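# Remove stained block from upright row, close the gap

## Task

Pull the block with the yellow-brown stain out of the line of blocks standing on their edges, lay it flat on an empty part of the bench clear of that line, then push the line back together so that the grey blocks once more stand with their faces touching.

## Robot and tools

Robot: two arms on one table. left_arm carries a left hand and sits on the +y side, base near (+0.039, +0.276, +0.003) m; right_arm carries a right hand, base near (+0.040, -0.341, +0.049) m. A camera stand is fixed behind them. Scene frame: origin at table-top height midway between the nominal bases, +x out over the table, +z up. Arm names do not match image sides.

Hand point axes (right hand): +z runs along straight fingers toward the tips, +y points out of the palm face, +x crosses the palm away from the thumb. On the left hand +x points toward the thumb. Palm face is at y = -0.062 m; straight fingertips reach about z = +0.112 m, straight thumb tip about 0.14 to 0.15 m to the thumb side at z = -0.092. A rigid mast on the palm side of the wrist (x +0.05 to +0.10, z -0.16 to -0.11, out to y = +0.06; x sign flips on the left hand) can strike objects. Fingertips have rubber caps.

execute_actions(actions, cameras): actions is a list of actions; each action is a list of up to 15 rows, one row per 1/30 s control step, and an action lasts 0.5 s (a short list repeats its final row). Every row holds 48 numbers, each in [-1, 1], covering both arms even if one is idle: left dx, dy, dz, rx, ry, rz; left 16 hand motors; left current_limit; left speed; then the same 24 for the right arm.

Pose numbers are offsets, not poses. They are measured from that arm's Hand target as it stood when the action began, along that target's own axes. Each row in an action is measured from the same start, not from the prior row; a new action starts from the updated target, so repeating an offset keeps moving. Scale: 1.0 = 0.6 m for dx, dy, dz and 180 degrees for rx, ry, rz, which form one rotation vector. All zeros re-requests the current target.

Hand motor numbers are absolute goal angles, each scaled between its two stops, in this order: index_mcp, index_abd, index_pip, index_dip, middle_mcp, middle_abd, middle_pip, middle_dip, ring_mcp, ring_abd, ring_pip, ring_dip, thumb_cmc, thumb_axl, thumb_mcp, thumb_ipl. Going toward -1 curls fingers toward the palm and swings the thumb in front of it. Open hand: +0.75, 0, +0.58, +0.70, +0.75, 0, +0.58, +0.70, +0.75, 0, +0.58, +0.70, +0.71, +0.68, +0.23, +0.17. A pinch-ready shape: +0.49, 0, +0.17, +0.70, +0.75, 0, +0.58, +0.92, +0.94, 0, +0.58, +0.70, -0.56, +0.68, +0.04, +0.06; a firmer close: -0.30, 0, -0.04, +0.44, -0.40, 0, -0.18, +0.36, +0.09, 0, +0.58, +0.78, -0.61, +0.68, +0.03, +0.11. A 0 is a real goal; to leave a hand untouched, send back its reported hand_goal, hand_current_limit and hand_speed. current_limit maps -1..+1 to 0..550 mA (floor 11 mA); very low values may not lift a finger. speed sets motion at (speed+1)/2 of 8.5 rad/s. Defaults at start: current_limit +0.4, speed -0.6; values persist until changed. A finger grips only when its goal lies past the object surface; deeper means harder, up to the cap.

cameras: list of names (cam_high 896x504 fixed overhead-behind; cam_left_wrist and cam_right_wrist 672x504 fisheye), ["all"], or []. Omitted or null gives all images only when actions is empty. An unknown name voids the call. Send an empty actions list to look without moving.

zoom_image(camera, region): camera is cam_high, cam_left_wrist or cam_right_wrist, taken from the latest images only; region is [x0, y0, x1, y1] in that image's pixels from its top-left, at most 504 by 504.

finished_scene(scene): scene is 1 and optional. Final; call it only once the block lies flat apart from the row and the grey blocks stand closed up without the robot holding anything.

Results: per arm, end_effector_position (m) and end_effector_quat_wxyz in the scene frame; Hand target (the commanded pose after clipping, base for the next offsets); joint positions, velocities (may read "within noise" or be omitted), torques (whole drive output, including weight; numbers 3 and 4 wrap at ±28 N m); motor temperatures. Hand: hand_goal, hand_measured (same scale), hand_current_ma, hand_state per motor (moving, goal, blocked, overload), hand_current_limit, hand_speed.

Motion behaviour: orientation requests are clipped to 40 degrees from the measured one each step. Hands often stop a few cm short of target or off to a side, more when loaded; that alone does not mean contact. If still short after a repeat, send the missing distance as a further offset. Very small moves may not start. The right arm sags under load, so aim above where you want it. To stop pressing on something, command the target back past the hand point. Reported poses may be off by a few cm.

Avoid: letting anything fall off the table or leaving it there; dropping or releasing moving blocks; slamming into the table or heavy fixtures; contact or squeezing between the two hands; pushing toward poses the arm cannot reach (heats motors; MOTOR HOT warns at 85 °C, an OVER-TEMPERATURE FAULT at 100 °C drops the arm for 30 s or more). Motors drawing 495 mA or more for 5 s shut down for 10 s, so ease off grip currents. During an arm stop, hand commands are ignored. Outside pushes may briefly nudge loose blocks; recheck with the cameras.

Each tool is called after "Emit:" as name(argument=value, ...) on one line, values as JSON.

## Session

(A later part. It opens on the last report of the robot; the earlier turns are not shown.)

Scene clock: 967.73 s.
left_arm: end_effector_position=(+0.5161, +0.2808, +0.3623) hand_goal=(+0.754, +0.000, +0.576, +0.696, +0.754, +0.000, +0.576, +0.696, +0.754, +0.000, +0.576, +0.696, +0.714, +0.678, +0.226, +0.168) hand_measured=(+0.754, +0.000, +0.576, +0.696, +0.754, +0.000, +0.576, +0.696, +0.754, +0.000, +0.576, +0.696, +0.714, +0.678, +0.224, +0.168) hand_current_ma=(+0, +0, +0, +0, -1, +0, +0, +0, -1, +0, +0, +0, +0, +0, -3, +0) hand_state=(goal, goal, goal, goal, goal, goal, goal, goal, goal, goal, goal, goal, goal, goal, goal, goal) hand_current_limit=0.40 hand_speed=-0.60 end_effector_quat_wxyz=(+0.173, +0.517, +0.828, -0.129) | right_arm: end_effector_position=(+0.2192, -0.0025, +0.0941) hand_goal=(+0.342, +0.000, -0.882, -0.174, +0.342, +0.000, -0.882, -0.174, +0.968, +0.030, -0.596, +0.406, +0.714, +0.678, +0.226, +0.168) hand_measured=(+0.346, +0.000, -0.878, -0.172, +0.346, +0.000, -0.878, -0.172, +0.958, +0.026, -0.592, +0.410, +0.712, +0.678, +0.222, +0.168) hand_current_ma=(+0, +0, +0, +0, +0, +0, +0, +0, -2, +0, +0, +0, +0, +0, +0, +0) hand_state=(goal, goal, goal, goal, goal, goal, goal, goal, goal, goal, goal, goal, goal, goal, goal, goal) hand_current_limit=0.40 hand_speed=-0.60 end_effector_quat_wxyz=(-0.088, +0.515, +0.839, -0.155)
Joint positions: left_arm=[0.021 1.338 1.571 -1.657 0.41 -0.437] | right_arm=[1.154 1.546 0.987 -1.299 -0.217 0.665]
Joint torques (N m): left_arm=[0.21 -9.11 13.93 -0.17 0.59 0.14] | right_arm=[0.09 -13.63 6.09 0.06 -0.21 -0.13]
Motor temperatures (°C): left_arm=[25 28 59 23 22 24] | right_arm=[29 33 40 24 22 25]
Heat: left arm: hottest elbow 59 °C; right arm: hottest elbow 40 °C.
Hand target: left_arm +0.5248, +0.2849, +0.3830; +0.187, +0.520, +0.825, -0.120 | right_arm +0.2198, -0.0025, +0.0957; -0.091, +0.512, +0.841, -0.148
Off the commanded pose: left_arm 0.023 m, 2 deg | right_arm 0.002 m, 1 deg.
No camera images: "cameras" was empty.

Emit:
execute_actions(actions=[[[0,0,0,0,0,0,0.754,0,0.576,0.696,0.754,0,0.576,0.696,0.754,0,0.576,0.696,0.714,0.678,0.226,0.168,0.4,-0.6,0.0085,-0.0063,0.0023,0,0,0,0.342,0,-0.883,-0.174,0.342,0,-0.883,-0.174,0.967,0,-0.597,0.406,0.714,0.678,0.226,0.168,0.4,-0.6]]], cameras=["cam_right_wrist"])

Emit:
zoom_image(camera="cam_right_wrist", region=[230, 0, 370, 84])

Scene clock: 975.17 s.
left_arm: end_effector_position=(+0.5161, +0.2808, +0.3623) hand_goal=(+0.754, +0.000, +0.576, +0.696, +0.754, +0.000, +0.576, +0.696, +0.754, +0.000, +0.576, +0.696, +0.714, +0.678, +0.226, +0.168) hand_measured=(+0.754, +0.000, +0.576, +0.696, +0.754, +0.000, +0.576, +0.696, +0.754, +0.000, +0.576, +0.696, +0.714, +0.678, +0.224, +0.168) hand_current_ma=(+0, +0, +0, +0, -1, +0, +0, +0, -1, +0, +0, +0, +0, +0, -3, +0) hand_state=(goal, goal, goal, goal, goal, goal, goal, goal, goal, goal, goal, goal, goal, goal, goal, goal) hand_current_limit=0.40 hand_speed=-0.60 end_effector_quat_wxyz=(+0.173, +0.517, +0.828, -0.129) | right_arm: end_effector_position=(+0.2189, -0.0013, +0.0939) hand_goal=(+0.342, +0.000, -0.882, -0.174, +0.342, +0.000, -0.882, -0.174, +0.968, +0.000, -0.596, +0.406, +0.714, +0.678, +0.226, +0.168) hand_measured=(+0.346, +0.000, -0.878, -0.172, +0.346, +0.000, -0.878, -0.172, +0.958, +0.002, -0.592, +0.410, +0.712, +0.678, +0.222, +0.168) hand_current_ma=(+0, +0, +0, +0, +0, +0, +0, +0, -2, +0, +0, +0, +0, +0, +0, +0) hand_state=(goal, goal, goal, goal, goal, goal, goal, goal, goal, goal, goal, goal, goal, goal, goal, goal) hand_current_limit=0.40 hand_speed=-0.60 end_effector_quat_wxyz=(-0.090, +0.515, +0.839, -0.154)
Joint positions: left_arm=[0.021 1.338 1.571 -1.657 0.41 -0.437] | right_arm=[1.154 1.546 0.987 -1.296 -0.221 0.665]
Joint torques (N m): left_arm=[0.21 -9.11 13.96 -0.13 0.57 0.11] | right_arm=[1.67 -13.8 6.08 0.02 -0.22 0.04]
Motor temperatures (°C): left_arm=[25 28 59 23 22 24] | right_arm=[29 34 39 23 22 25]
Heat: left arm: hottest elbow 59 °C; right arm: hottest elbow 39 °C.
Hand target: left_arm +0.5248, +0.2849, +0.3830; +0.187, +0.520, +0.825, -0.120 | right_arm +0.2140, +0.0002, +0.0957; -0.090, +0.512, +0.841, -0.148
Off the commanded pose: left_arm 0.023 m, 2 deg | right_arm 0.005 m, 1 deg.
camera_calibration:
cam_right_wrist: T_world_to_cam=[[0.869195, -0.42074, -0.259766, -0.127424], [0.039791, -0.464122, 0.884877, -0.146218], [-0.492866, -0.779467, -0.386671, 0.262466], [0, 0, 0, 1]] pos_world=[0.245935, 0.0831084, 0.197772]
Images, in order (width x height): cam_right_wrist 672x504.

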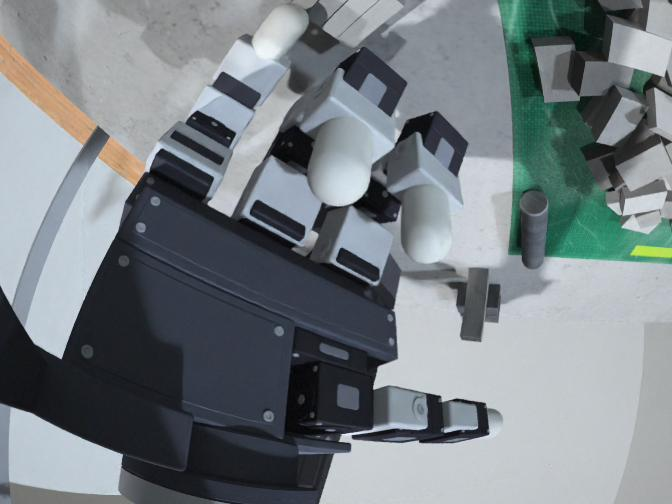

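Scaled by 3.600 from the camera's 672x504 image, which has a finer 960x720 frame.

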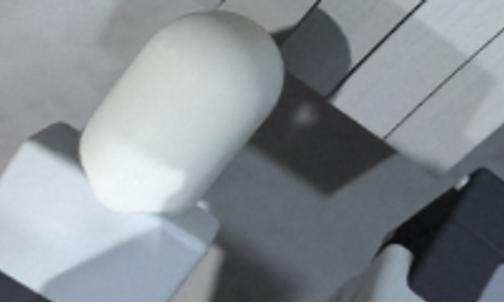

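Emit:
execute_actions(actions=[[[0,0,0,0,0,0,0.754,0,0.576,0.696,0.754,0,0.576,0.696,0.754,0,0.576,0.696,0.714,0.678,0.226,0.168,0.4,-0.6,0.0045,-0.0031,0.0011,0,0,0,0.342,0,-0.883,-0.174,0.342,0,-0.883,-0.174,0.967,0,-0.597,0.406,0.714,0.678,0.226,0.168,0.4,-0.6]]], cameras=[])

Scene clock: 982.57 s.
left_arm: end_effector_position=(+0.5161, +0.2808, +0.3623) hand_goal=(+0.754, +0.000, +0.576, +0.696, +0.754, +0.000, +0.576, +0.696, +0.754, +0.000, +0.576, +0.696, +0.714, +0.678, +0.226, +0.168) hand_measured=(+0.754, +0.000, +0.576, +0.696, +0.754, +0.000, +0.576, +0.696, +0.754, +0.000, +0.576, +0.696, +0.714, +0.678, +0.224, +0.168) hand_current_ma=(+0, +0, +0, +0, -1, +0, +0, +0, -1, +0, +0, +0, +0, +0, -3, +0) hand_state=(goal, goal, goal, goal, goal, goal, goal, goal, goal, goal, goal, goal, goal, goal, goal, goal) hand_current_limit=0.40 hand_speed=-0.60 end_effector_quat_wxyz=(+0.173, +0.517, +0.828, -0.129) | right_arm: end_effector_position=(+0.2153, +0.0001, +0.0939) hand_goal=(+0.342, +0.000, -0.882, -0.174, +0.342, +0.000, -0.882, -0.174, +0.968, +0.000, -0.596, +0.406, +0.714, +0.678, +0.226, +0.168) hand_measured=(+0.346, +0.000, -0.878, -0.172, +0.346, +0.000, -0.878, -0.172, +0.958, +0.002, -0.592, +0.410, +0.712, +0.678, +0.222, +0.168) hand_current_ma=(+0, +0, +0, +0, +0, +0, +0, +0, -2, +0, +0, +0, +0, +0, +0, +0) hand_state=(goal, goal, goal, goal, goal, goal, goal, goal, goal, goal, goal, goal, goal, goal, goal, goal) hand_current_limit=0.40 hand_speed=-0.60 end_effector_quat_wxyz=(-0.090, +0.513, +0.839, -0.154)
Joint positions: left_arm=[0.021 1.338 1.571 -1.657 0.41 -0.437] | right_arm=[1.163 1.546 0.987 -1.296 -0.223 0.671]
Joint torques (N m): left_arm=[0.32 -9.11 13.93 -0.17 0.61 0.1] | right_arm=[1.49 -13.86 6.15 0.14 -0.22 0.03]
Motor temperatures (°C): left_arm=[25 28 60 23 22 24] | right_arm=[29 34 39 23 22 25]
Heat: left arm: hottest elbow 60 °C; right arm: hottest elbow 39 °C.
Hand target: left_arm +0.5248, +0.2849, +0.3830; +0.187, +0.520, +0.825, -0.120 | right_arm +0.2109, +0.0018, +0.0958; -0.090, +0.512, +0.841, -0.148
Off the commanded pose: left_arm 0.023 m, 2 deg | right_arm 0.005 m, 1 deg.
No camera images: "cameras" was empty.

Emit:
execute_actions(actions=[[[0,0,0,0,0,0,0.754,0,0.576,0.696,0.754,0,0.576,0.696,0.754,0,0.576,0.696,0.714,0.678,0.226,0.168,0.4,-0.6,0,0,0,0,0,0,0.342,0,-0.883,-0.174,0.342,0,-0.883,-0.174,0.849,0,-0.54,0.551,0.714,0.678,0.226,0.168,0.5,-0.85]],[[0,0,0,0,0,0,0.754,0,0.576,0.696,0.754,0,0.576,0.696,0.754,0,0.576,0.696,0.714,0.678,0.226,0.168,0.4,-0.6,0,0,0,0,0,0,0.342,0,-0.883,-0.174,0.342,0,-0.883,-0.174,0.74,0,-0.51,0.551,0.714,0.678,0.226,0.168,0.5,-0.9]]], cameras=["cam_right_wrist","cam_high"])

Emit:
zoom_image(camera="cam_right_wrist", region=[230, 0, 370, 84])

Emit:
zoom_image(camera="cam_high", region=[330, 205, 390, 255])

Scene clock: 1006.13 s.
left_arm: end_effector_position=(+0.5161, +0.2808, +0.3623) hand_goal=(+0.754, +0.000, +0.576, +0.696, +0.754, +0.000, +0.576, +0.696, +0.754, +0.000, +0.576, +0.696, +0.714, +0.678, +0.226, +0.168) hand_measured=(+0.754, +0.000, +0.576, +0.696, +0.754, +0.000, +0.576, +0.696, +0.754, +0.000, +0.576, +0.696, +0.714, +0.678, +0.224, +0.168) hand_current_ma=(+0, +0, +0, +0, -1, +0, +0, +0, -1, +0, +0, +0, +0, +0, -3, +0) hand_state=(goal, goal, goal, goal, goal, goal, goal, goal, goal, goal, goal, goal, goal, goal, goal, goal) hand_current_limit=0.40 hand_speed=-0.60 end_effector_quat_wxyz=(+0.173, +0.517, +0.828, -0.129) | right_arm: end_effector_position=(+0.2142, +0.0014, +0.0951) hand_goal=(+0.342, +0.000, -0.882, -0.174, +0.342, +0.000, -0.882, -0.174, +0.740, +0.000, -0.510, +0.552, +0.714, +0.678, +0.226, +0.168) hand_measured=(+0.346, +0.000, -0.878, -0.172, +0.346, +0.000, -0.878, -0.172, +0.740, +0.002, -0.510, +0.550, +0.712, +0.678, +0.222, +0.168) hand_current_ma=(+0, +0, +0, +0, +0, +0, +0, +0, +0, +0, +0, +0, +0, +0, +0, +0) hand_state=(goal, goal, goal, goal, goal, goal, goal, goal, goal, goal, goal, goal, goal, goal, goal, goal) hand_current_limit=0.50 hand_speed=-0.90 end_effector_quat_wxyz=(-0.092, +0.513, +0.840, -0.152)
Joint positions: left_arm=[0.021 1.338 1.571 -1.657 0.41 -0.437] | right_arm=[1.165 1.542 0.987 -1.294 -0.228 0.671]
Joint torques (N m): left_arm=[0.26 -9.11 13.94 -0.06 0.58 0.15] | right_arm=[1.38 -13.39 6.16 0.06 -0.03 0.07]
Motor temperatures (°C): left_arm=[25 28 60 23 22 24] | right_arm=[29 35 37 23 22 25]
Heat: left arm: hottest elbow 60 °C; right arm: hottest elbow 37 °C.
Hand target: left_arm +0.5248, +0.2849, +0.3830; +0.187, +0.520, +0.825, -0.120 | right_arm +0.2110, +0.0017, +0.0958; -0.091, +0.512, +0.841, -0.148
Off the commanded pose: left_arm 0.023 m, 2 deg | right_arm 0.003 m, 1 deg.
camera_calibration:
cam_right_wrist: T_world_to_cam=[[0.870023, -0.415914, -0.264716, -0.121616], [0.0440359, -0.469234, 0.881975, -0.146436], [-0.49104, -0.778996, -0.389929, 0.262654], [0, 0, 0, 1]] pos_world=[0.241231, 0.0853123, 0.199375]
Images, in order (width x height): cam_high 896x504, cam_right_wrist 672x504.

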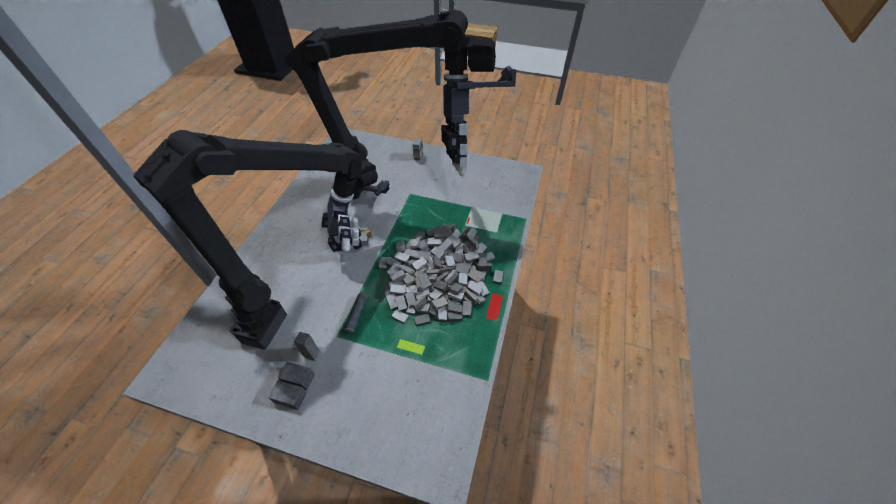

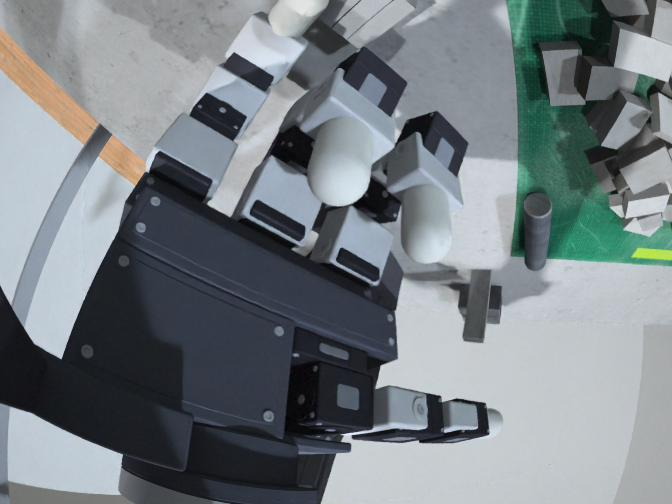

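Scaled by 3.600 from the camera's 672x504 image, which has a finer 960x720 frame.

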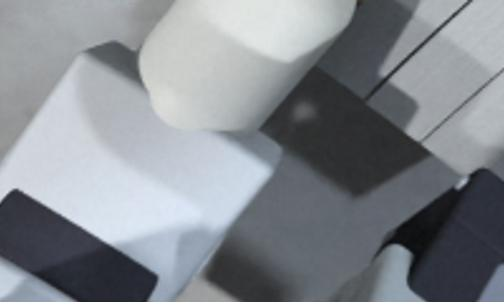

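Scaled by 8.400 from the camera's 896x504 image, which has a finer 1280x720 frame.

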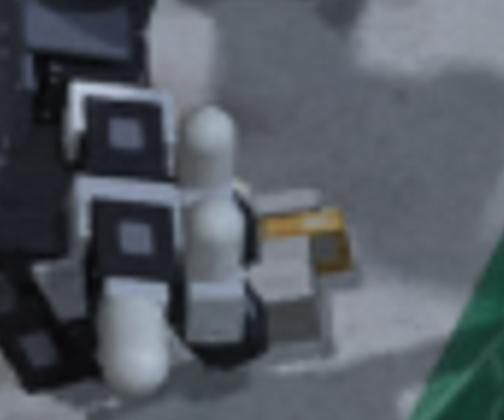

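Emit:
execute_actions(actions=[[[0,0,0,0,0,0,0.754,0,0.576,0.696,0.754,0,0.576,0.696,0.754,0,0.576,0.696,0.714,0.678,0.226,0.168,0.4,-0.6,0,0,0,0,0,0,0.342,0,-0.883,-0.174,0.342,0,-0.883,-0.174,0.967,0,-0.597,0.406,0.714,0.678,0.226,0.168,0.4,-0.6]],[[0,0,0,0,0,0,0.754,0,0.576,0.696,0.754,0,0.576,0.696,0.754,0,0.576,0.696,0.714,0.678,0.226,0.168,0.4,-0.6,0,0,0,0,0,0,0.342,0,-0.883,-0.174,0.342,0,-0.883,-0.174,0.837,0,-0.514,0.551,0.714,0.678,0.226,0.168,0.5,-0.85]],[[0,0,0,0,0,0,0.754,0,0.576,0.696,0.754,0,0.576,0.696,0.754,0,0.576,0.696,0.714,0.678,0.226,0.168,0.4,-0.6,0,0,0,0,0,0,0.342,0,-0.883,-0.174,0.342,0,-0.883,-0.174,0.801,0,-0.434,0.551,0.714,0.678,0.226,0.168,0.5,-0.85]]], cameras=["cam_right_wrist","cam_high"])

Emit:
zoom_image(camera="cam_right_wrist", region=[230, 0, 370, 84])

Emit:
zoom_image(camera="cam_high", region=[330, 205, 390, 255])

Scene clock: 1025.50 s.
left_arm: end_effector_position=(+0.5161, +0.2808, +0.3623) hand_goal=(+0.754, +0.000, +0.576, +0.696, +0.754, +0.000, +0.576, +0.696, +0.754, +0.000, +0.576, +0.696, +0.714, +0.678, +0.226, +0.168) hand_measured=(+0.754, +0.000, +0.576, +0.696, +0.754, +0.000, +0.576, +0.696, +0.754, +0.000, +0.576, +0.696, +0.714, +0.678, +0.224, +0.168) hand_current_ma=(+0, +0, +0, +0, -1, +0, +0, +0, -1, +0, +0, +0, +0, +0, -3, +0) hand_state=(goal, goal, goal, goal, goal, goal, goal, goal, goal, goal, goal, goal, goal, goal, goal, goal) hand_current_limit=0.40 hand_speed=-0.60 end_effector_quat_wxyz=(+0.173, +0.517, +0.828, -0.129) | right_arm: end_effector_position=(+0.2140, +0.0019, +0.0967) hand_goal=(+0.342, +0.000, -0.882, -0.174, +0.342, +0.000, -0.882, -0.174, +0.802, +0.000, -0.434, +0.552, +0.714, +0.678, +0.226, +0.168) hand_measured=(+0.346, +0.000, -0.878, -0.172, +0.346, +0.000, -0.878, -0.172, +0.804, +0.002, -0.458, +0.542, +0.712, +0.678, +0.222, +0.168) hand_current_ma=(+0, +0, +0, +0, +0, +0, +0, +0, +0, +0, -9, -1, +0, +0, +0, +0) hand_state=(goal, goal, goal, goal, goal, goal, goal, goal, goal, goal, blocked, goal, goal, goal, goal, goal) hand_current_limit=0.50 hand_speed=-0.85 end_effector_quat_wxyz=(-0.093, +0.513, +0.840, -0.150)
Joint positions: left_arm=[0.021 1.338 1.571 -1.657 0.41 -0.437] | right_arm=[1.166 1.538 0.987 -1.294 -0.229 0.672]
Joint torques (N m): left_arm=[0.15 -9.17 14.02 -0.2 0.59 0.14] | right_arm=[1.32 -12.92 6.22 0.06 0.02 0.06]
Motor temperatures (°C): left_arm=[25 28 60 23 22 24] | right_arm=[29 35 36 23 22 25]
Heat: left arm: hottest elbow 60 °C; right arm: hottest elbow 36 °C.
Hand target: left_arm +0.5248, +0.2849, +0.3830; +0.187, +0.520, +0.825, -0.120 | right_arm +0.2110, +0.0017, +0.0958; -0.091, +0.513, +0.841, -0.148
Off the commanded pose: left_arm 0.023 m, 2 deg | right_arm 0.003 m, 0 deg.
camera_calibration:
cam_right_wrist: T_world_to_cam=[[0.870126, -0.41493, -0.265921, -0.12069], [0.0432305, -0.473238, 0.879873, -0.147228], [-0.49093, -0.777096, -0.393839, 0.263889], [0, 0, 0, 1]] pos_world=[0.240932, 0.0853151, 0.201378]
Images, in order (width x height): cam_high 896x504, cam_right_wrist 672x504.

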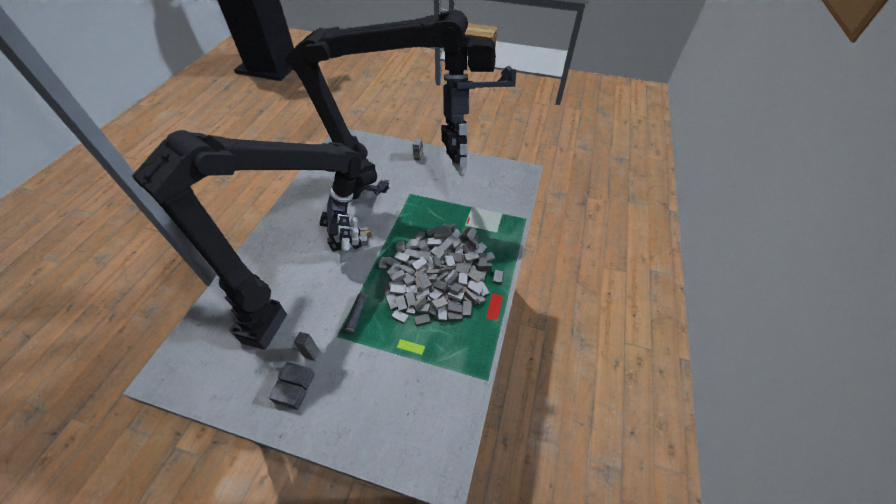

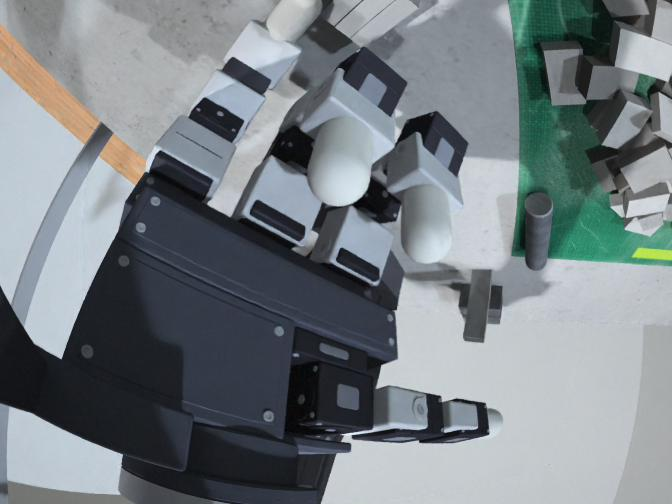

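Scaled by 3.600 from the camera's 672x504 image, which has a finer 960x720 frame.

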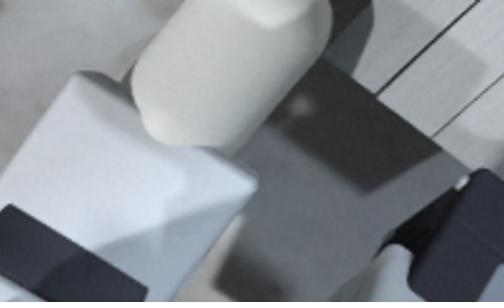

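Scaled by 8.400 from the camera's 896x504 image, which has a finer 1280x720 frame.

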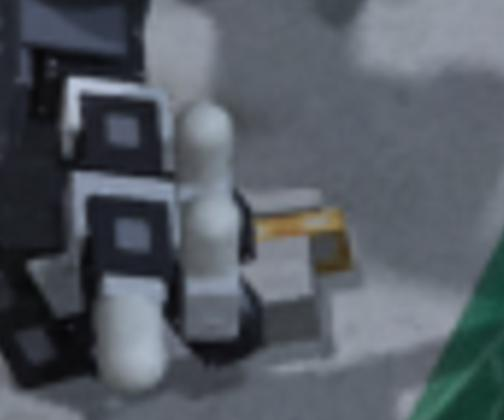

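Emit:
execute_actions(actions=[[[0,0,0,0,0,0,0.754,0,0.576,0.696,0.754,0,0.576,0.696,0.754,0,0.576,0.696,0.714,0.678,0.226,0.168,0.4,-0.6,0,0,0,0,0,0,0.342,0,-0.883,-0.174,0.342,0,-0.883,-0.174,0.693,0,-0.353,0.551,0.714,0.678,0.226,0.168,0.5,-0.9]],[[0,0,0,0,0,0,0.754,0,0.576,0.696,0.754,0,0.576,0.696,0.754,0,0.576,0.696,0.714,0.678,0.226,0.168,0.4,-0.6,0,0,0,0,0,0,0.342,0,-0.883,-0.174,0.342,0,-0.883,-0.174,0.603,0,-0.28,0.551,0.714,0.678,0.226,0.168,0.5,-0.9]]], cameras=["cam_right_wrist","cam_high"])

Emit:
zoom_image(camera="cam_right_wrist", region=[230, 0, 370, 84])

Emit:
zoom_image(camera="cam_high", region=[330, 205, 390, 255])

Scene clock: 1033.77 s.
left_arm: end_effector_position=(+0.5161, +0.2808, +0.3623) hand_goal=(+0.754, +0.000, +0.576, +0.696, +0.754, +0.000, +0.576, +0.696, +0.754, +0.000, +0.576, +0.696, +0.714, +0.678, +0.226, +0.168) hand_measured=(+0.754, +0.000, +0.576, +0.696, +0.754, +0.000, +0.576, +0.696, +0.754, +0.000, +0.576, +0.696, +0.714, +0.678, +0.224, +0.168) hand_current_ma=(+0, +0, +0, +0, -1, +0, +0, +0, -1, +0, +0, +0, +0, +0, -3, +0) hand_state=(goal, goal, goal, goal, goal, goal, goal, goal, goal, goal, goal, goal, goal, goal, goal, goal) hand_current_limit=0.40 hand_speed=-0.60 end_effector_quat_wxyz=(+0.173, +0.517, +0.828, -0.129) | right_arm: end_effector_position=(+0.2120, +0.0032, +0.0981) hand_goal=(+0.342, +0.000, -0.882, -0.174, +0.342, +0.000, -0.882, -0.174, +0.604, +0.000, -0.280, +0.552, +0.714, +0.678, +0.226, +0.168) hand_measured=(+0.346, +0.000, -0.878, -0.172, +0.346, +0.000, -0.878, -0.172, +0.628, +0.002, -0.296, +0.540, +0.712, +0.678, +0.222, +0.168) hand_current_ma=(+0, +0, +0, +0, +0, +0, +0, +0, +11, +0, -4, -2, +0, +0, +0, +0) hand_state=(goal, goal, goal, goal, goal, goal, goal, goal, blocked, goal, goal, goal, goal, goal, goal, goal) hand_current_limit=0.50 hand_speed=-0.90 end_effector_quat_wxyz=(-0.095, +0.511, +0.841, -0.148)
Joint positions: left_arm=[0.021 1.338 1.571 -1.657 0.41 -0.437] | right_arm=[1.17 1.534 0.987 -1.294 -0.233 0.672]
Joint torques (N m): left_arm=[0.26 -9.11 13.98 -0.05 0.58 0.12] | right_arm=[0.97 -12.51 6.24 0.12 0.22 0.07]
Motor temperatures (°C): left_arm=[25 28 60 23 22 24] | right_arm=[29 35 36 23 22 25]
Heat: left arm: hottest elbow 60 °C; right arm: hottest elbow 36 °C.
Hand target: left_arm +0.5248, +0.2849, +0.3830; +0.187, +0.520, +0.825, -0.120 | right_arm +0.2110, +0.0017, +0.0958; -0.090, +0.512, +0.841, -0.148
Off the commanded pose: left_arm 0.023 m, 2 deg | right_arm 0.003 m, 1 deg.
camera_calibration:
cam_right_wrist: T_world_to_cam=[[0.870804, -0.410836, -0.270026, -0.117815], [0.0465577, -0.477865, 0.877199, -0.148201], [-0.489421, -0.77644, -0.396999, 0.264465], [0, 0, 0, 1]] pos_world=[0.238929, 0.0861186, 0.20318]
Images, in order (width x height): cam_high 896x504, cam_right_wrist 672x504.

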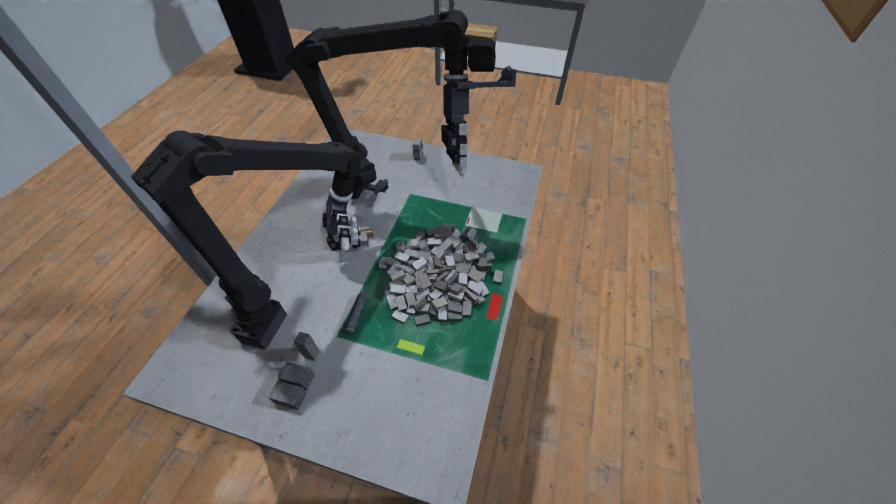

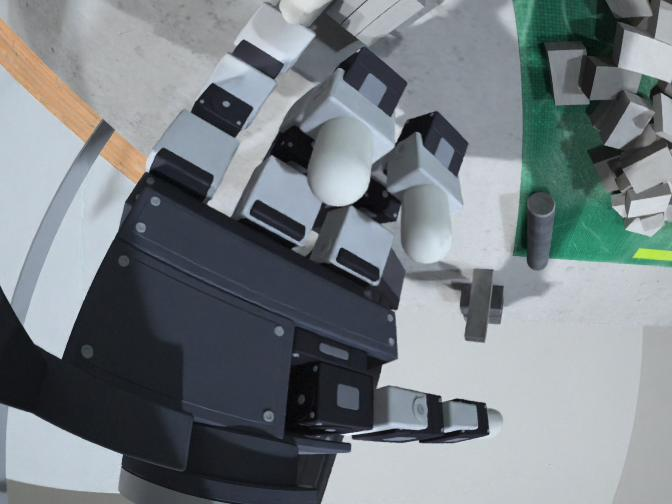

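Scaled by 3.600 from the camera's 672x504 image, which has a finer 960x720 frame.

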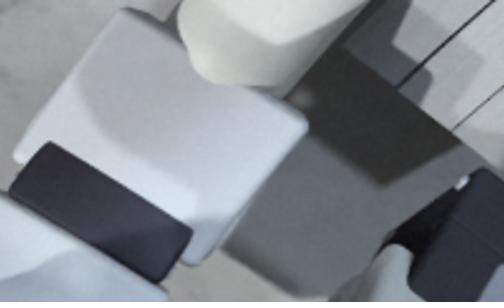

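Scaled by 8.400 from the camera's 896x504 image, which has a finer 1280x720 frame.

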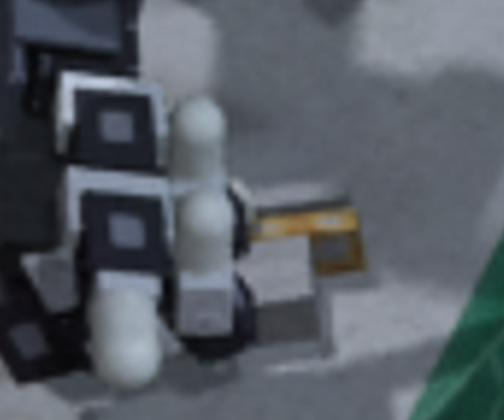

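Emit:
execute_actions(actions=[[[0,0,0,0,0,0,0.754,0,0.576,0.696,0.754,0,0.576,0.696,0.754,0,0.576,0.696,0.714,0.678,0.226,0.168,0.4,-0.6,0,0,0,0,0,0,0.342,0,-0.883,-0.174,0.342,0,-0.883,-0.174,0.5,0,-0.146,0.551,0.714,0.678,0.226,0.168,0.5,-0.9]],[[0,0,0,0,0,0,0.754,0,0.576,0.696,0.754,0,0.576,0.696,0.754,0,0.576,0.696,0.714,0.678,0.226,0.168,0.4,-0.6,0,0,0,0,0,0,0.342,0,-0.883,-0.174,0.342,0,-0.883,-0.174,0.381,0,-0.015,0.551,0.714,0.678,0.226,0.168,0.5,-0.9]]], cameras=["cam_right_wrist","cam_high"])

Emit:
zoom_image(camera="cam_high", region=[330, 205, 390, 255])

Scene clock: 1042.73 s.
left_arm: end_effector_position=(+0.5161, +0.2808, +0.3623) hand_goal=(+0.754, +0.000, +0.576, +0.696, +0.754, +0.000, +0.576, +0.696, +0.754, +0.000, +0.576, +0.696, +0.714, +0.678, +0.226, +0.168) hand_measured=(+0.754, +0.000, +0.576, +0.696, +0.754, +0.000, +0.576, +0.696, +0.754, +0.000, +0.576, +0.696, +0.714, +0.678, +0.224, +0.168) hand_current_ma=(+0, +0, +0, +0, -1, +0, +0, +0, -1, +0, +0, +0, +0, +0, -3, +0) hand_state=(goal, goal, goal, goal, goal, goal, goal, goal, goal, goal, goal, goal, goal, goal, goal, goal) hand_current_limit=0.40 hand_speed=-0.60 end_effector_quat_wxyz=(+0.173, +0.517, +0.828, -0.129) | right_arm: end_effector_position=(+0.2114, +0.0036, +0.0986) hand_goal=(+0.342, +0.000, -0.882, -0.174, +0.342, +0.000, -0.882, -0.174, +0.382, +0.000, -0.014, +0.552, +0.714, +0.678, +0.226, +0.168) hand_measured=(+0.346, +0.000, -0.878, -0.172, +0.346, +0.000, -0.878, -0.172, +0.392, +0.002, -0.044, +0.540, +0.712, +0.678, +0.222, +0.168) hand_current_ma=(+0, +0, +0, +0, +0, +0, +0, +0, +2, +0, -14, -2, +0, +0, +0, +0) hand_state=(goal, goal, goal, goal, goal, goal, goal, goal, goal, goal, blocked, goal, goal, goal, goal, goal) hand_current_limit=0.50 hand_speed=-0.90 end_effector_quat_wxyz=(-0.096, +0.510, +0.842, -0.148)
Joint positions: left_arm=[0.021 1.338 1.571 -1.657 0.41 -0.437] | right_arm=[1.171 1.532 0.987 -1.294 -0.235 0.672]
Joint torques (N m): left_arm=[0.32 -9.23 13.9 -0.17 0.59 0.15] | right_arm=[0.73 -12.4 6.24 0.12 0.28 0.06]
Motor temperatures (°C): left_arm=[25 28 61 23 22 24] | right_arm=[29 35 36 23 22 25]
Heat: left arm: hottest elbow 61 °C; right arm: hottest elbow 36 °C.
Hand target: left_arm +0.5248, +0.2849, +0.3830; +0.187, +0.520, +0.825, -0.120 | right_arm +0.2109, +0.0018, +0.0958; -0.091, +0.512, +0.841, -0.148
Off the commanded pose: left_arm 0.023 m, 2 deg | right_arm 0.003 m, 1 deg.
camera_calibration:
cam_right_wrist: T_world_to_cam=[[0.870919, -0.409653, -0.271451, -0.116859], [0.0475703, -0.479501, 0.876251, -0.148598], [-0.48912, -0.776056, -0.398119, 0.264729], [0, 0, 0, 1]] pos_world=[0.238328, 0.0863198, 0.203881]
Images, in order (width x height): cam_high 896x504, cam_right_wrist 672x504.

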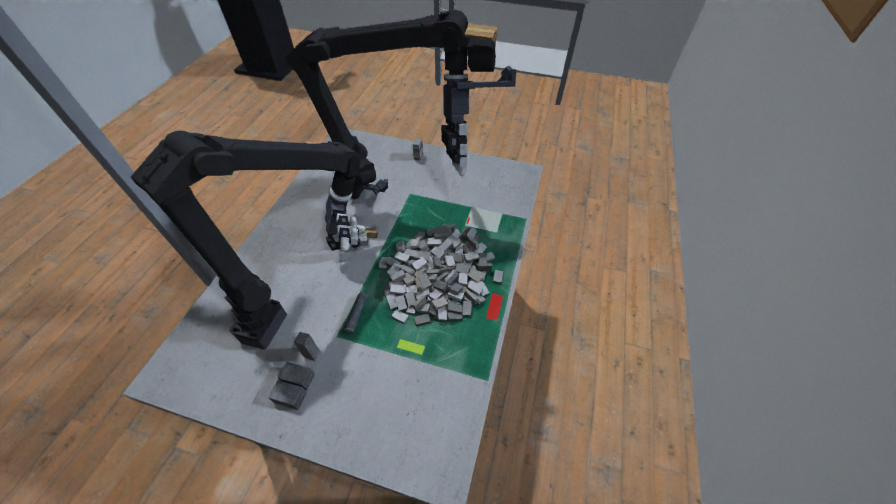

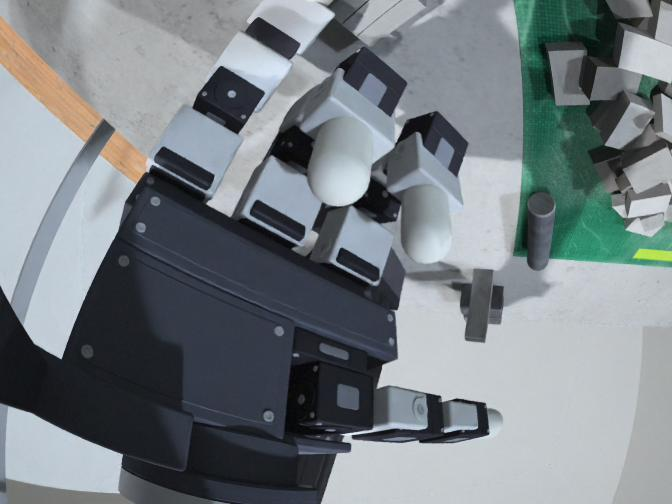

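Scaled by 8.400 from the camera's 896x504 image, which has a finer 1280x720 frame.

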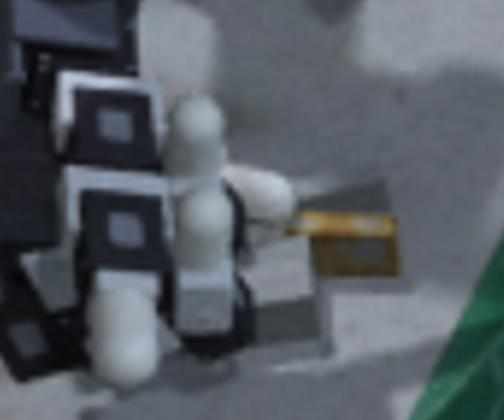

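Emit:
execute_actions(actions=[[[0,0,0,0,0,0,0.754,0,0.576,0.696,0.754,0,0.576,0.696,0.754,0,0.576,0.696,0.714,0.678,0.226,0.168,0.4,-0.6,0,0,0,0,0,0,0.342,0,-0.883,-0.174,0.342,0,-0.883,-0.174,0.25,0,0.13,0.551,0.714,0.678,0.226,0.168,0.5,-0.9]],[[0,0,0,0,0,0,0.754,0,0.576,0.696,0.754,0,0.576,0.696,0.754,0,0.576,0.696,0.714,0.678,0.226,0.168,0.4,-0.6,0,0,0,0,0,0,0.342,0,-0.883,-0.174,0.342,0,-0.883,-0.174,0.13,0,0.29,0.551,0.714,0.678,0.226,0.168,0.5,-0.9]]], cameras=["cam_high"])

Emit:
zoom_image(camera="cam_high", region=[330, 205, 390, 255])

Scene clock: 1049.70 s.
left_arm: end_effector_position=(+0.5161, +0.2808, +0.3623) hand_goal=(+0.754, +0.000, +0.576, +0.696, +0.754, +0.000, +0.576, +0.696, +0.754, +0.000, +0.576, +0.696, +0.714, +0.678, +0.226, +0.168) hand_measured=(+0.754, +0.000, +0.576, +0.696, +0.754, +0.000, +0.576, +0.696, +0.754, +0.000, +0.576, +0.696, +0.714, +0.678, +0.224, +0.168) hand_current_ma=(+0, +0, +0, +0, -1, +0, +0, +0, -1, +0, +0, +0, +0, +0, -3, +0) hand_state=(goal, goal, goal, goal, goal, goal, goal, goal, goal, goal, goal, goal, goal, goal, goal, goal) hand_current_limit=0.40 hand_speed=-0.60 end_effector_quat_wxyz=(+0.173, +0.517, +0.828, -0.129) | right_arm: end_effector_position=(+0.2116, +0.0035, +0.0987) hand_goal=(+0.342, +0.000, -0.882, -0.174, +0.342, +0.000, -0.882, -0.174, +0.130, +0.000, +0.290, +0.552, +0.714, +0.678, +0.226, +0.168) hand_measured=(+0.346, +0.000, -0.878, -0.172, +0.346, +0.000, -0.878, -0.172, +0.140, +0.002, +0.274, +0.544, +0.712, +0.678, +0.222, +0.168) hand_current_ma=(+0, +0, +0, +0, +0, +0, +0, +0, +2, +0, -4, -1, +0, +0, +0, +0) hand_state=(goal, goal, goal, goal, goal, goal, goal, goal, goal, goal, goal, goal, goal, goal, goal, goal) hand_current_limit=0.50 hand_speed=-0.90 end_effector_quat_wxyz=(-0.095, +0.510, +0.842, -0.148)
Joint positions: left_arm=[0.021 1.338 1.571 -1.657 0.41 -0.437] | right_arm=[1.171 1.532 0.987 -1.294 -0.233 0.672]
Joint torques (N m): left_arm=[0.09 -9.35 13.86 -0.14 0.58 0.12] | right_arm=[0.85 -12.45 6.26 0.1 0.25 0.07]
Motor temperatures (°C): left_arm=[25 28 61 23 22 24] | right_arm=[29 35 36 23 22 25]
Heat: left arm: hottest elbow 61 °C; right arm: hottest elbow 36 °C.
Hand target: left_arm +0.5248, +0.2849, +0.3830; +0.187, +0.520, +0.825, -0.120 | right_arm +0.2110, +0.0017, +0.0958; -0.091, +0.513, +0.841, -0.148
Off the commanded pose: left_arm 0.023 m, 2 deg | right_arm 0.003 m, 1 deg.
Images, in order (width x height): cam_high 896x504.

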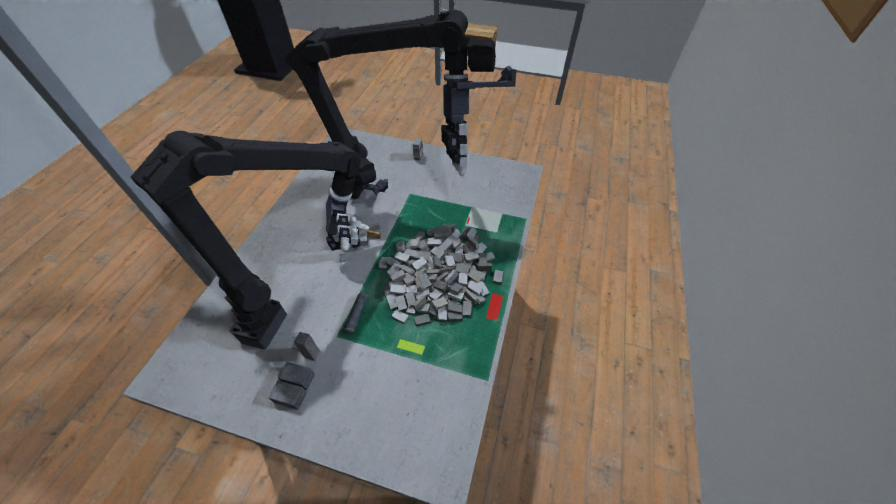

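Scaled by 8.400 from the camera's 896x504 image, which has a finer 1280x720 frame.

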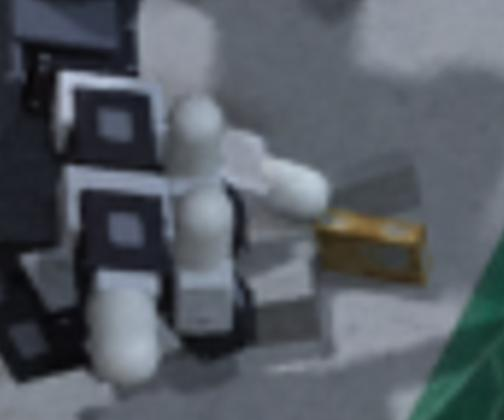

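Emit:
execute_actions(actions=[[[0,0,0,0,0,0,0.754,0,0.576,0.696,0.754,0,0.576,0.696,0.754,0,0.576,0.696,0.714,0.678,0.226,0.168,0.4,-0.6,0,0,0,0,0,0,0.342,0,-0.883,-0.174,0.342,0,-0.883,-0.174,0.615,0.02,-0.498,0.551,0.714,0.678,0.226,0.168,0.4,-0.6]],[[0,0,0,0,0,0,0.754,0,0.576,0.696,0.754,0,0.576,0.696,0.754,0,0.576,0.696,0.714,0.678,0.226,0.168,0.4,-0.6,-0.0053,0.0433,-0.0184,0,0,0,0.342,0,-0.883,-0.174,0.342,0,-0.883,-0.174,0.615,0.05,-0.498,0.551,0.714,0.678,0.226,0.168,0.4,-0.6]],[[0,0,0,0,0,0,0.754,0,0.576,0.696,0.754,0,0.576,0.696,0.754,0,0.576,0.696,0.714,0.678,0.226,0.168,0.4,-0.6,-0.0053,0.0433,-0.0184,0,0,0,0.342,0,-0.883,-0.174,0.342,0,-0.883,-0.174,0.615,0.1,-0.498,0.551,0.714,0.678,0.226,0.168,0.4,-0.6]]], cameras=["cam_high","cam_right_wrist"])

Emit:
zoom_image(camera="cam_high", region=[330, 205, 400, 260])

Emit:
zoom_image(camera="cam_right_wrist", region=[180, 0, 380, 110])

Scene clock: 1077.97 s.
left_arm: end_effector_position=(+0.5161, +0.2808, +0.3623) hand_goal=(+0.754, +0.000, +0.576, +0.696, +0.754, +0.000, +0.576, +0.696, +0.754, +0.000, +0.576, +0.696, +0.714, +0.678, +0.226, +0.168) hand_measured=(+0.754, +0.000, +0.576, +0.696, +0.754, +0.000, +0.576, +0.696, +0.754, +0.000, +0.576, +0.696, +0.714, +0.678, +0.224, +0.168) hand_current_ma=(+0, +0, +0, +0, -1, +0, +0, +0, -1, +0, +0, +0, +0, +0, -3, +0) hand_state=(goal, goal, goal, goal, goal, goal, goal, goal, goal, goal, goal, goal, goal, goal, goal, goal) hand_current_limit=0.40 hand_speed=-0.60 end_effector_quat_wxyz=(+0.173, +0.517, +0.828, -0.129) | right_arm: end_effector_position=(+0.2557, +0.0109, +0.0983) hand_goal=(+0.342, +0.000, -0.882, -0.174, +0.342, +0.000, -0.882, -0.174, +0.616, +0.100, -0.498, +0.552, +0.714, +0.678, +0.226, +0.168) hand_measured=(+0.346, +0.000, -0.878, -0.172, +0.346, +0.000, -0.878, -0.172, +0.614, +0.096, -0.492, +0.550, +0.712, +0.678, +0.222, +0.168) hand_current_ma=(+0, +0, +0, +0, +0, +0, +0, +0, +0, +0, +1, +0, +0, +0, +0, +0) hand_state=(goal, goal, goal, goal, goal, goal, goal, goal, goal, goal, goal, goal, goal, goal, goal, goal) hand_current_limit=0.40 hand_speed=-0.60 end_effector_quat_wxyz=(-0.090, +0.514, +0.840, -0.148)
Joint positions: left_arm=[0.021 1.338 1.571 -1.657 0.41 -0.437] | right_arm=[1.083 1.599 1.064 -1.323 -0.199 0.595]
Joint torques (N m): left_arm=[-0.09 -9.05 13.98 -0.18 0.59 0.14] | right_arm=[-0.09 -11.05 10.15 -0.77 -0.01 -0.14]
Motor temperatures (°C): left_arm=[25 28 61 23 22 24] | right_arm=[29 36 35 23 22 25]
Heat: left arm: hottest elbow 61 °C; right arm: hottest shoulder 36 °C.
Hand target: left_arm +0.5248, +0.2849, +0.3830; +0.187, +0.520, +0.825, -0.120 | right_arm +0.2640, +0.0219, +0.0988; -0.090, +0.512, +0.841, -0.148
Off the commanded pose: left_arm 0.023 m, 2 deg | right_arm 0.014 m, 0 deg.
camera_calibration:
cam_right_wrist: T_world_to_cam=[[0.871132, -0.417399, -0.258662, -0.153839], [0.0348946, -0.472804, 0.880476, -0.144102], [-0.489807, -0.776037, -0.39731, 0.291943], [0, 0, 0, 1]] pos_world=[0.282038, 0.0942146, 0.203078]
Images, in order (width x height): cam_high 896x504, cam_right_wrist 672x504.

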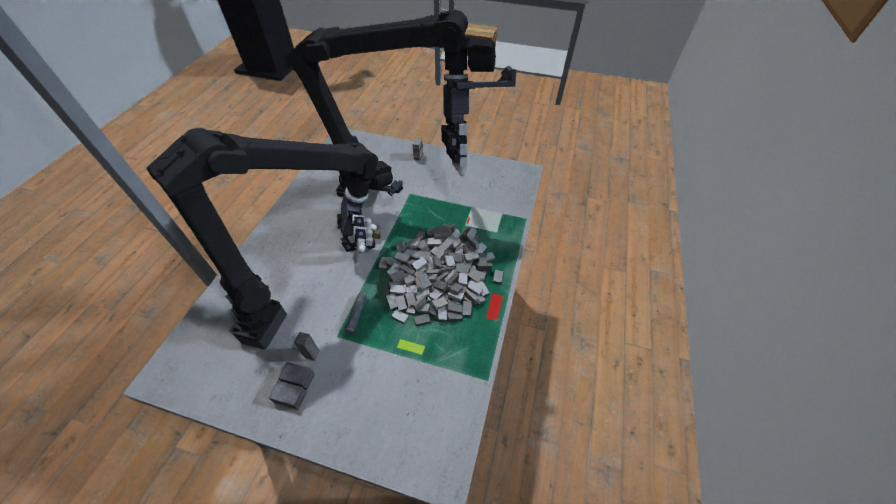

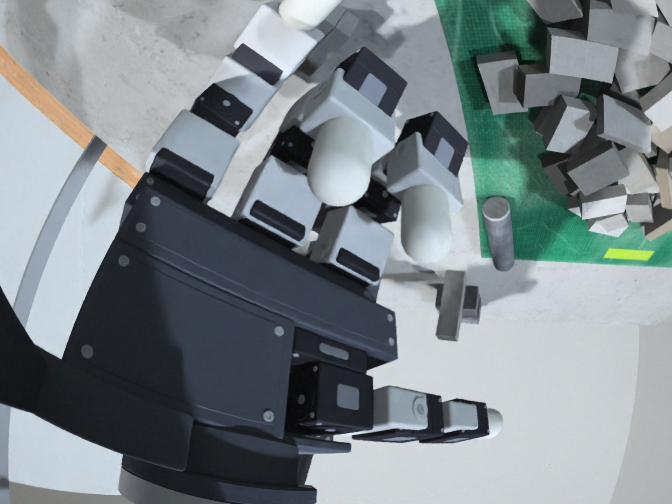

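Scaled by 7.200 from the camera's 896x504 image, which has a finer 1280x720 frame.

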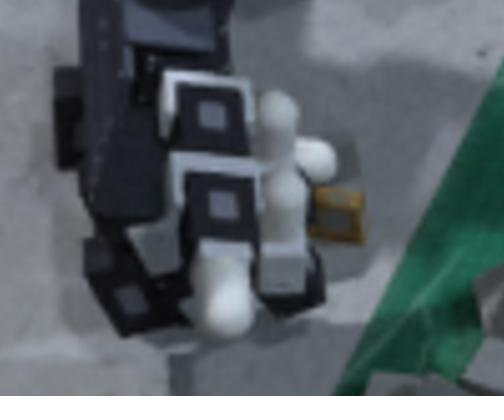

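Scaled by 2.520 from the camera's 672x504 image, which has a finer 960x720 frame.

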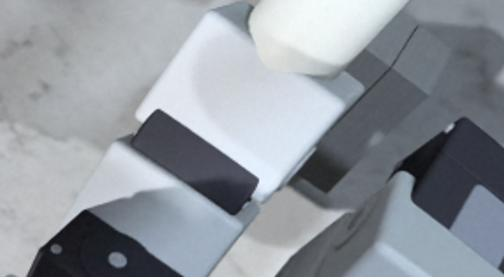

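Emit:
execute_actions(actions=[[[0,0,0,0,0,0,0.754,0,0.576,0.696,0.754,0,0.576,0.696,0.754,0,0.576,0.696,0.714,0.678,0.226,0.168,0.4,-0.6,0,0,0,0,0,0,0.342,0,-0.883,-0.174,0.342,0,-0.883,-0.174,0.615,0.14,-0.498,0.551,0.714,0.678,0.226,0.168,0.4,-0.7]],[[0,0,0,0,0,0,0.754,0,0.576,0.696,0.754,0,0.576,0.696,0.754,0,0.576,0.696,0.714,0.678,0.226,0.168,0.4,-0.6,0,0,0,0,0,0,0.342,0,-0.883,-0.174,0.342,0,-0.883,-0.174,0.35,0.14,0.2,0.551,0.714,0.678,0.226,0.168,0.4,-0.8]]], cameras=["cam_high","cam_right_wrist"])

Emit:
zoom_image(camera="cam_high", region=[340, 205, 400, 255])

Emit:
zoom_image(camera="cam_right_wrist", region=[220, 0, 380, 90])

Scene clock: 1096.73 s.
left_arm: end_effector_position=(+0.5161, +0.2808, +0.3623) hand_goal=(+0.754, +0.000, +0.576, +0.696, +0.754, +0.000, +0.576, +0.696, +0.754, +0.000, +0.576, +0.696, +0.714, +0.678, +0.226, +0.168) hand_measured=(+0.754, +0.000, +0.576, +0.696, +0.754, +0.000, +0.576, +0.696, +0.754, +0.000, +0.576, +0.696, +0.714, +0.678, +0.224, +0.168) hand_current_ma=(+0, +0, +0, +0, -1, +0, +0, +0, -1, +0, +0, +0, +0, +0, -3, +0) hand_state=(goal, goal, goal, goal, goal, goal, goal, goal, goal, goal, goal, goal, goal, goal, goal, goal) hand_current_limit=0.40 hand_speed=-0.60 end_effector_quat_wxyz=(+0.173, +0.517, +0.828, -0.129) | right_arm: end_effector_position=(+0.2582, +0.0162, +0.1039) hand_goal=(+0.342, +0.000, -0.882, -0.174, +0.342, +0.000, -0.882, -0.174, +0.350, +0.140, +0.200, +0.552, +0.714, +0.678, +0.226, +0.168) hand_measured=(+0.346, +0.000, -0.878, -0.172, +0.346, +0.000, -0.878, -0.172, +0.310, +0.162, +0.116, +0.528, +0.712, +0.678, +0.222, +0.168) hand_current_ma=(+0, +0, +0, +0, +0, +0, +0, +0, -27, +6, -108, -9, +0, +0, +0, +0) hand_state=(goal, goal, goal, goal, goal, goal, goal, goal, blocked, blocked, blocked, blocked, goal, goal, goal, goal) hand_current_limit=0.40 hand_speed=-0.80 end_effector_quat_wxyz=(-0.090, +0.513, +0.842, -0.143)
Joint positions: left_arm=[0.021 1.338 1.571 -1.657 0.41 -0.437] | right_arm=[1.083 1.599 1.081 -1.331 -0.199 0.592]
Joint torques (N m): left_arm=[0.26 -9.05 14.02 -0.16 0.58 0.13] | right_arm=[-0.15 -11.34 8.83 -0.38 0 -0.12]
Motor temperatures (°C): left_arm=[25 28 61 23 22 24] | right_arm=[29 35 36 23 22 25]
Heat: left arm: hottest elbow 61 °C; right arm: hottest elbow 36 °C.
Hand target: left_arm +0.5248, +0.2849, +0.3830; +0.187, +0.520, +0.825, -0.120 | right_arm +0.2640, +0.0218, +0.0988; -0.090, +0.512, +0.841, -0.148
Off the commanded pose: left_arm 0.023 m, 2 deg | right_arm 0.010 m, 1 deg.
camera_calibration:
cam_right_wrist: T_world_to_cam=[[0.873375, -0.412337, -0.259219, -0.152951], [0.0333083, -0.480412, 0.87641, -0.145711], [-0.485908, -0.774069, -0.405846, 0.299442], [0, 0, 0, 1]] pos_world=[0.283938, 0.0987202, 0.209582]
Images, in order (width x height): cam_high 896x504, cam_right_wrist 672x504.

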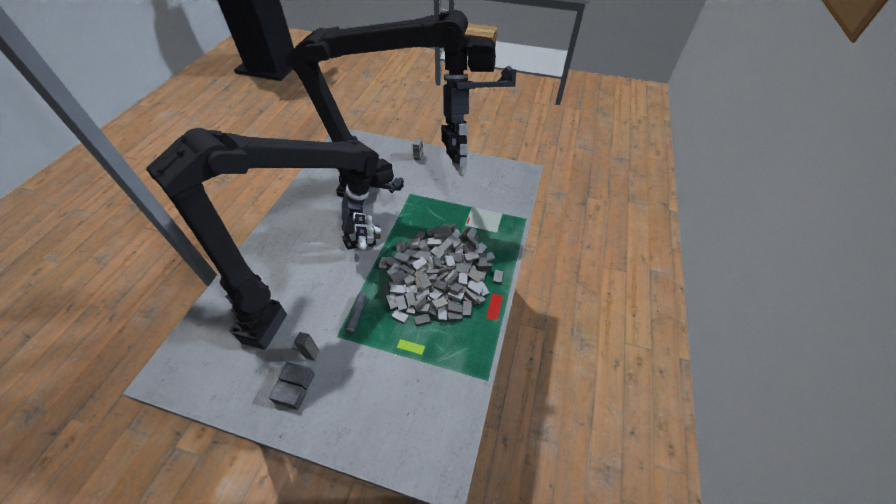

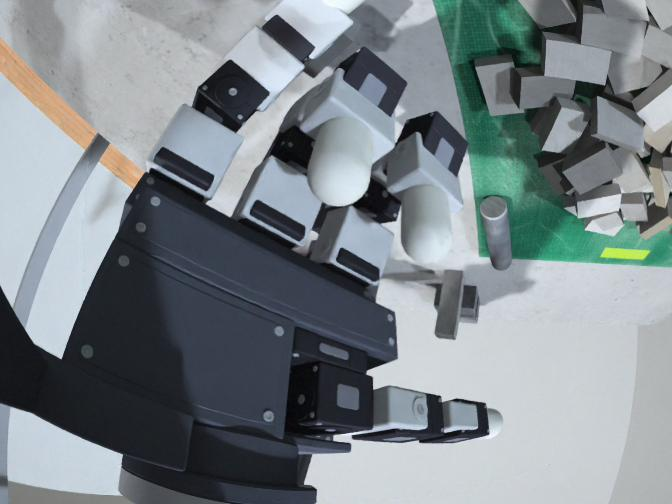

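Scaled by 8.400 from the camera's 896x504 image, which has a finer 1280x720 frame.

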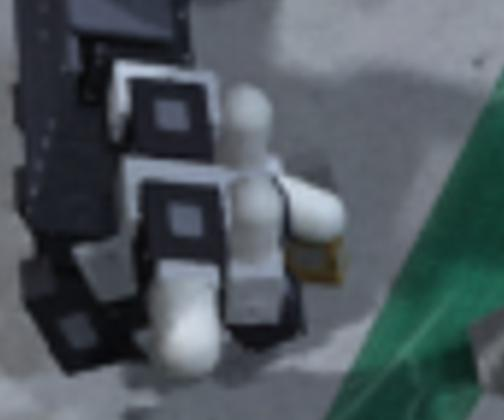

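Scaled by 3.150 from the camera's 672x504 image, which has a finer 960x720 frame.

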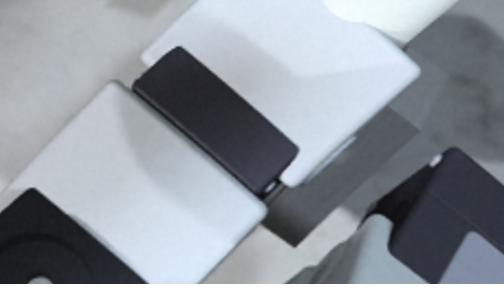

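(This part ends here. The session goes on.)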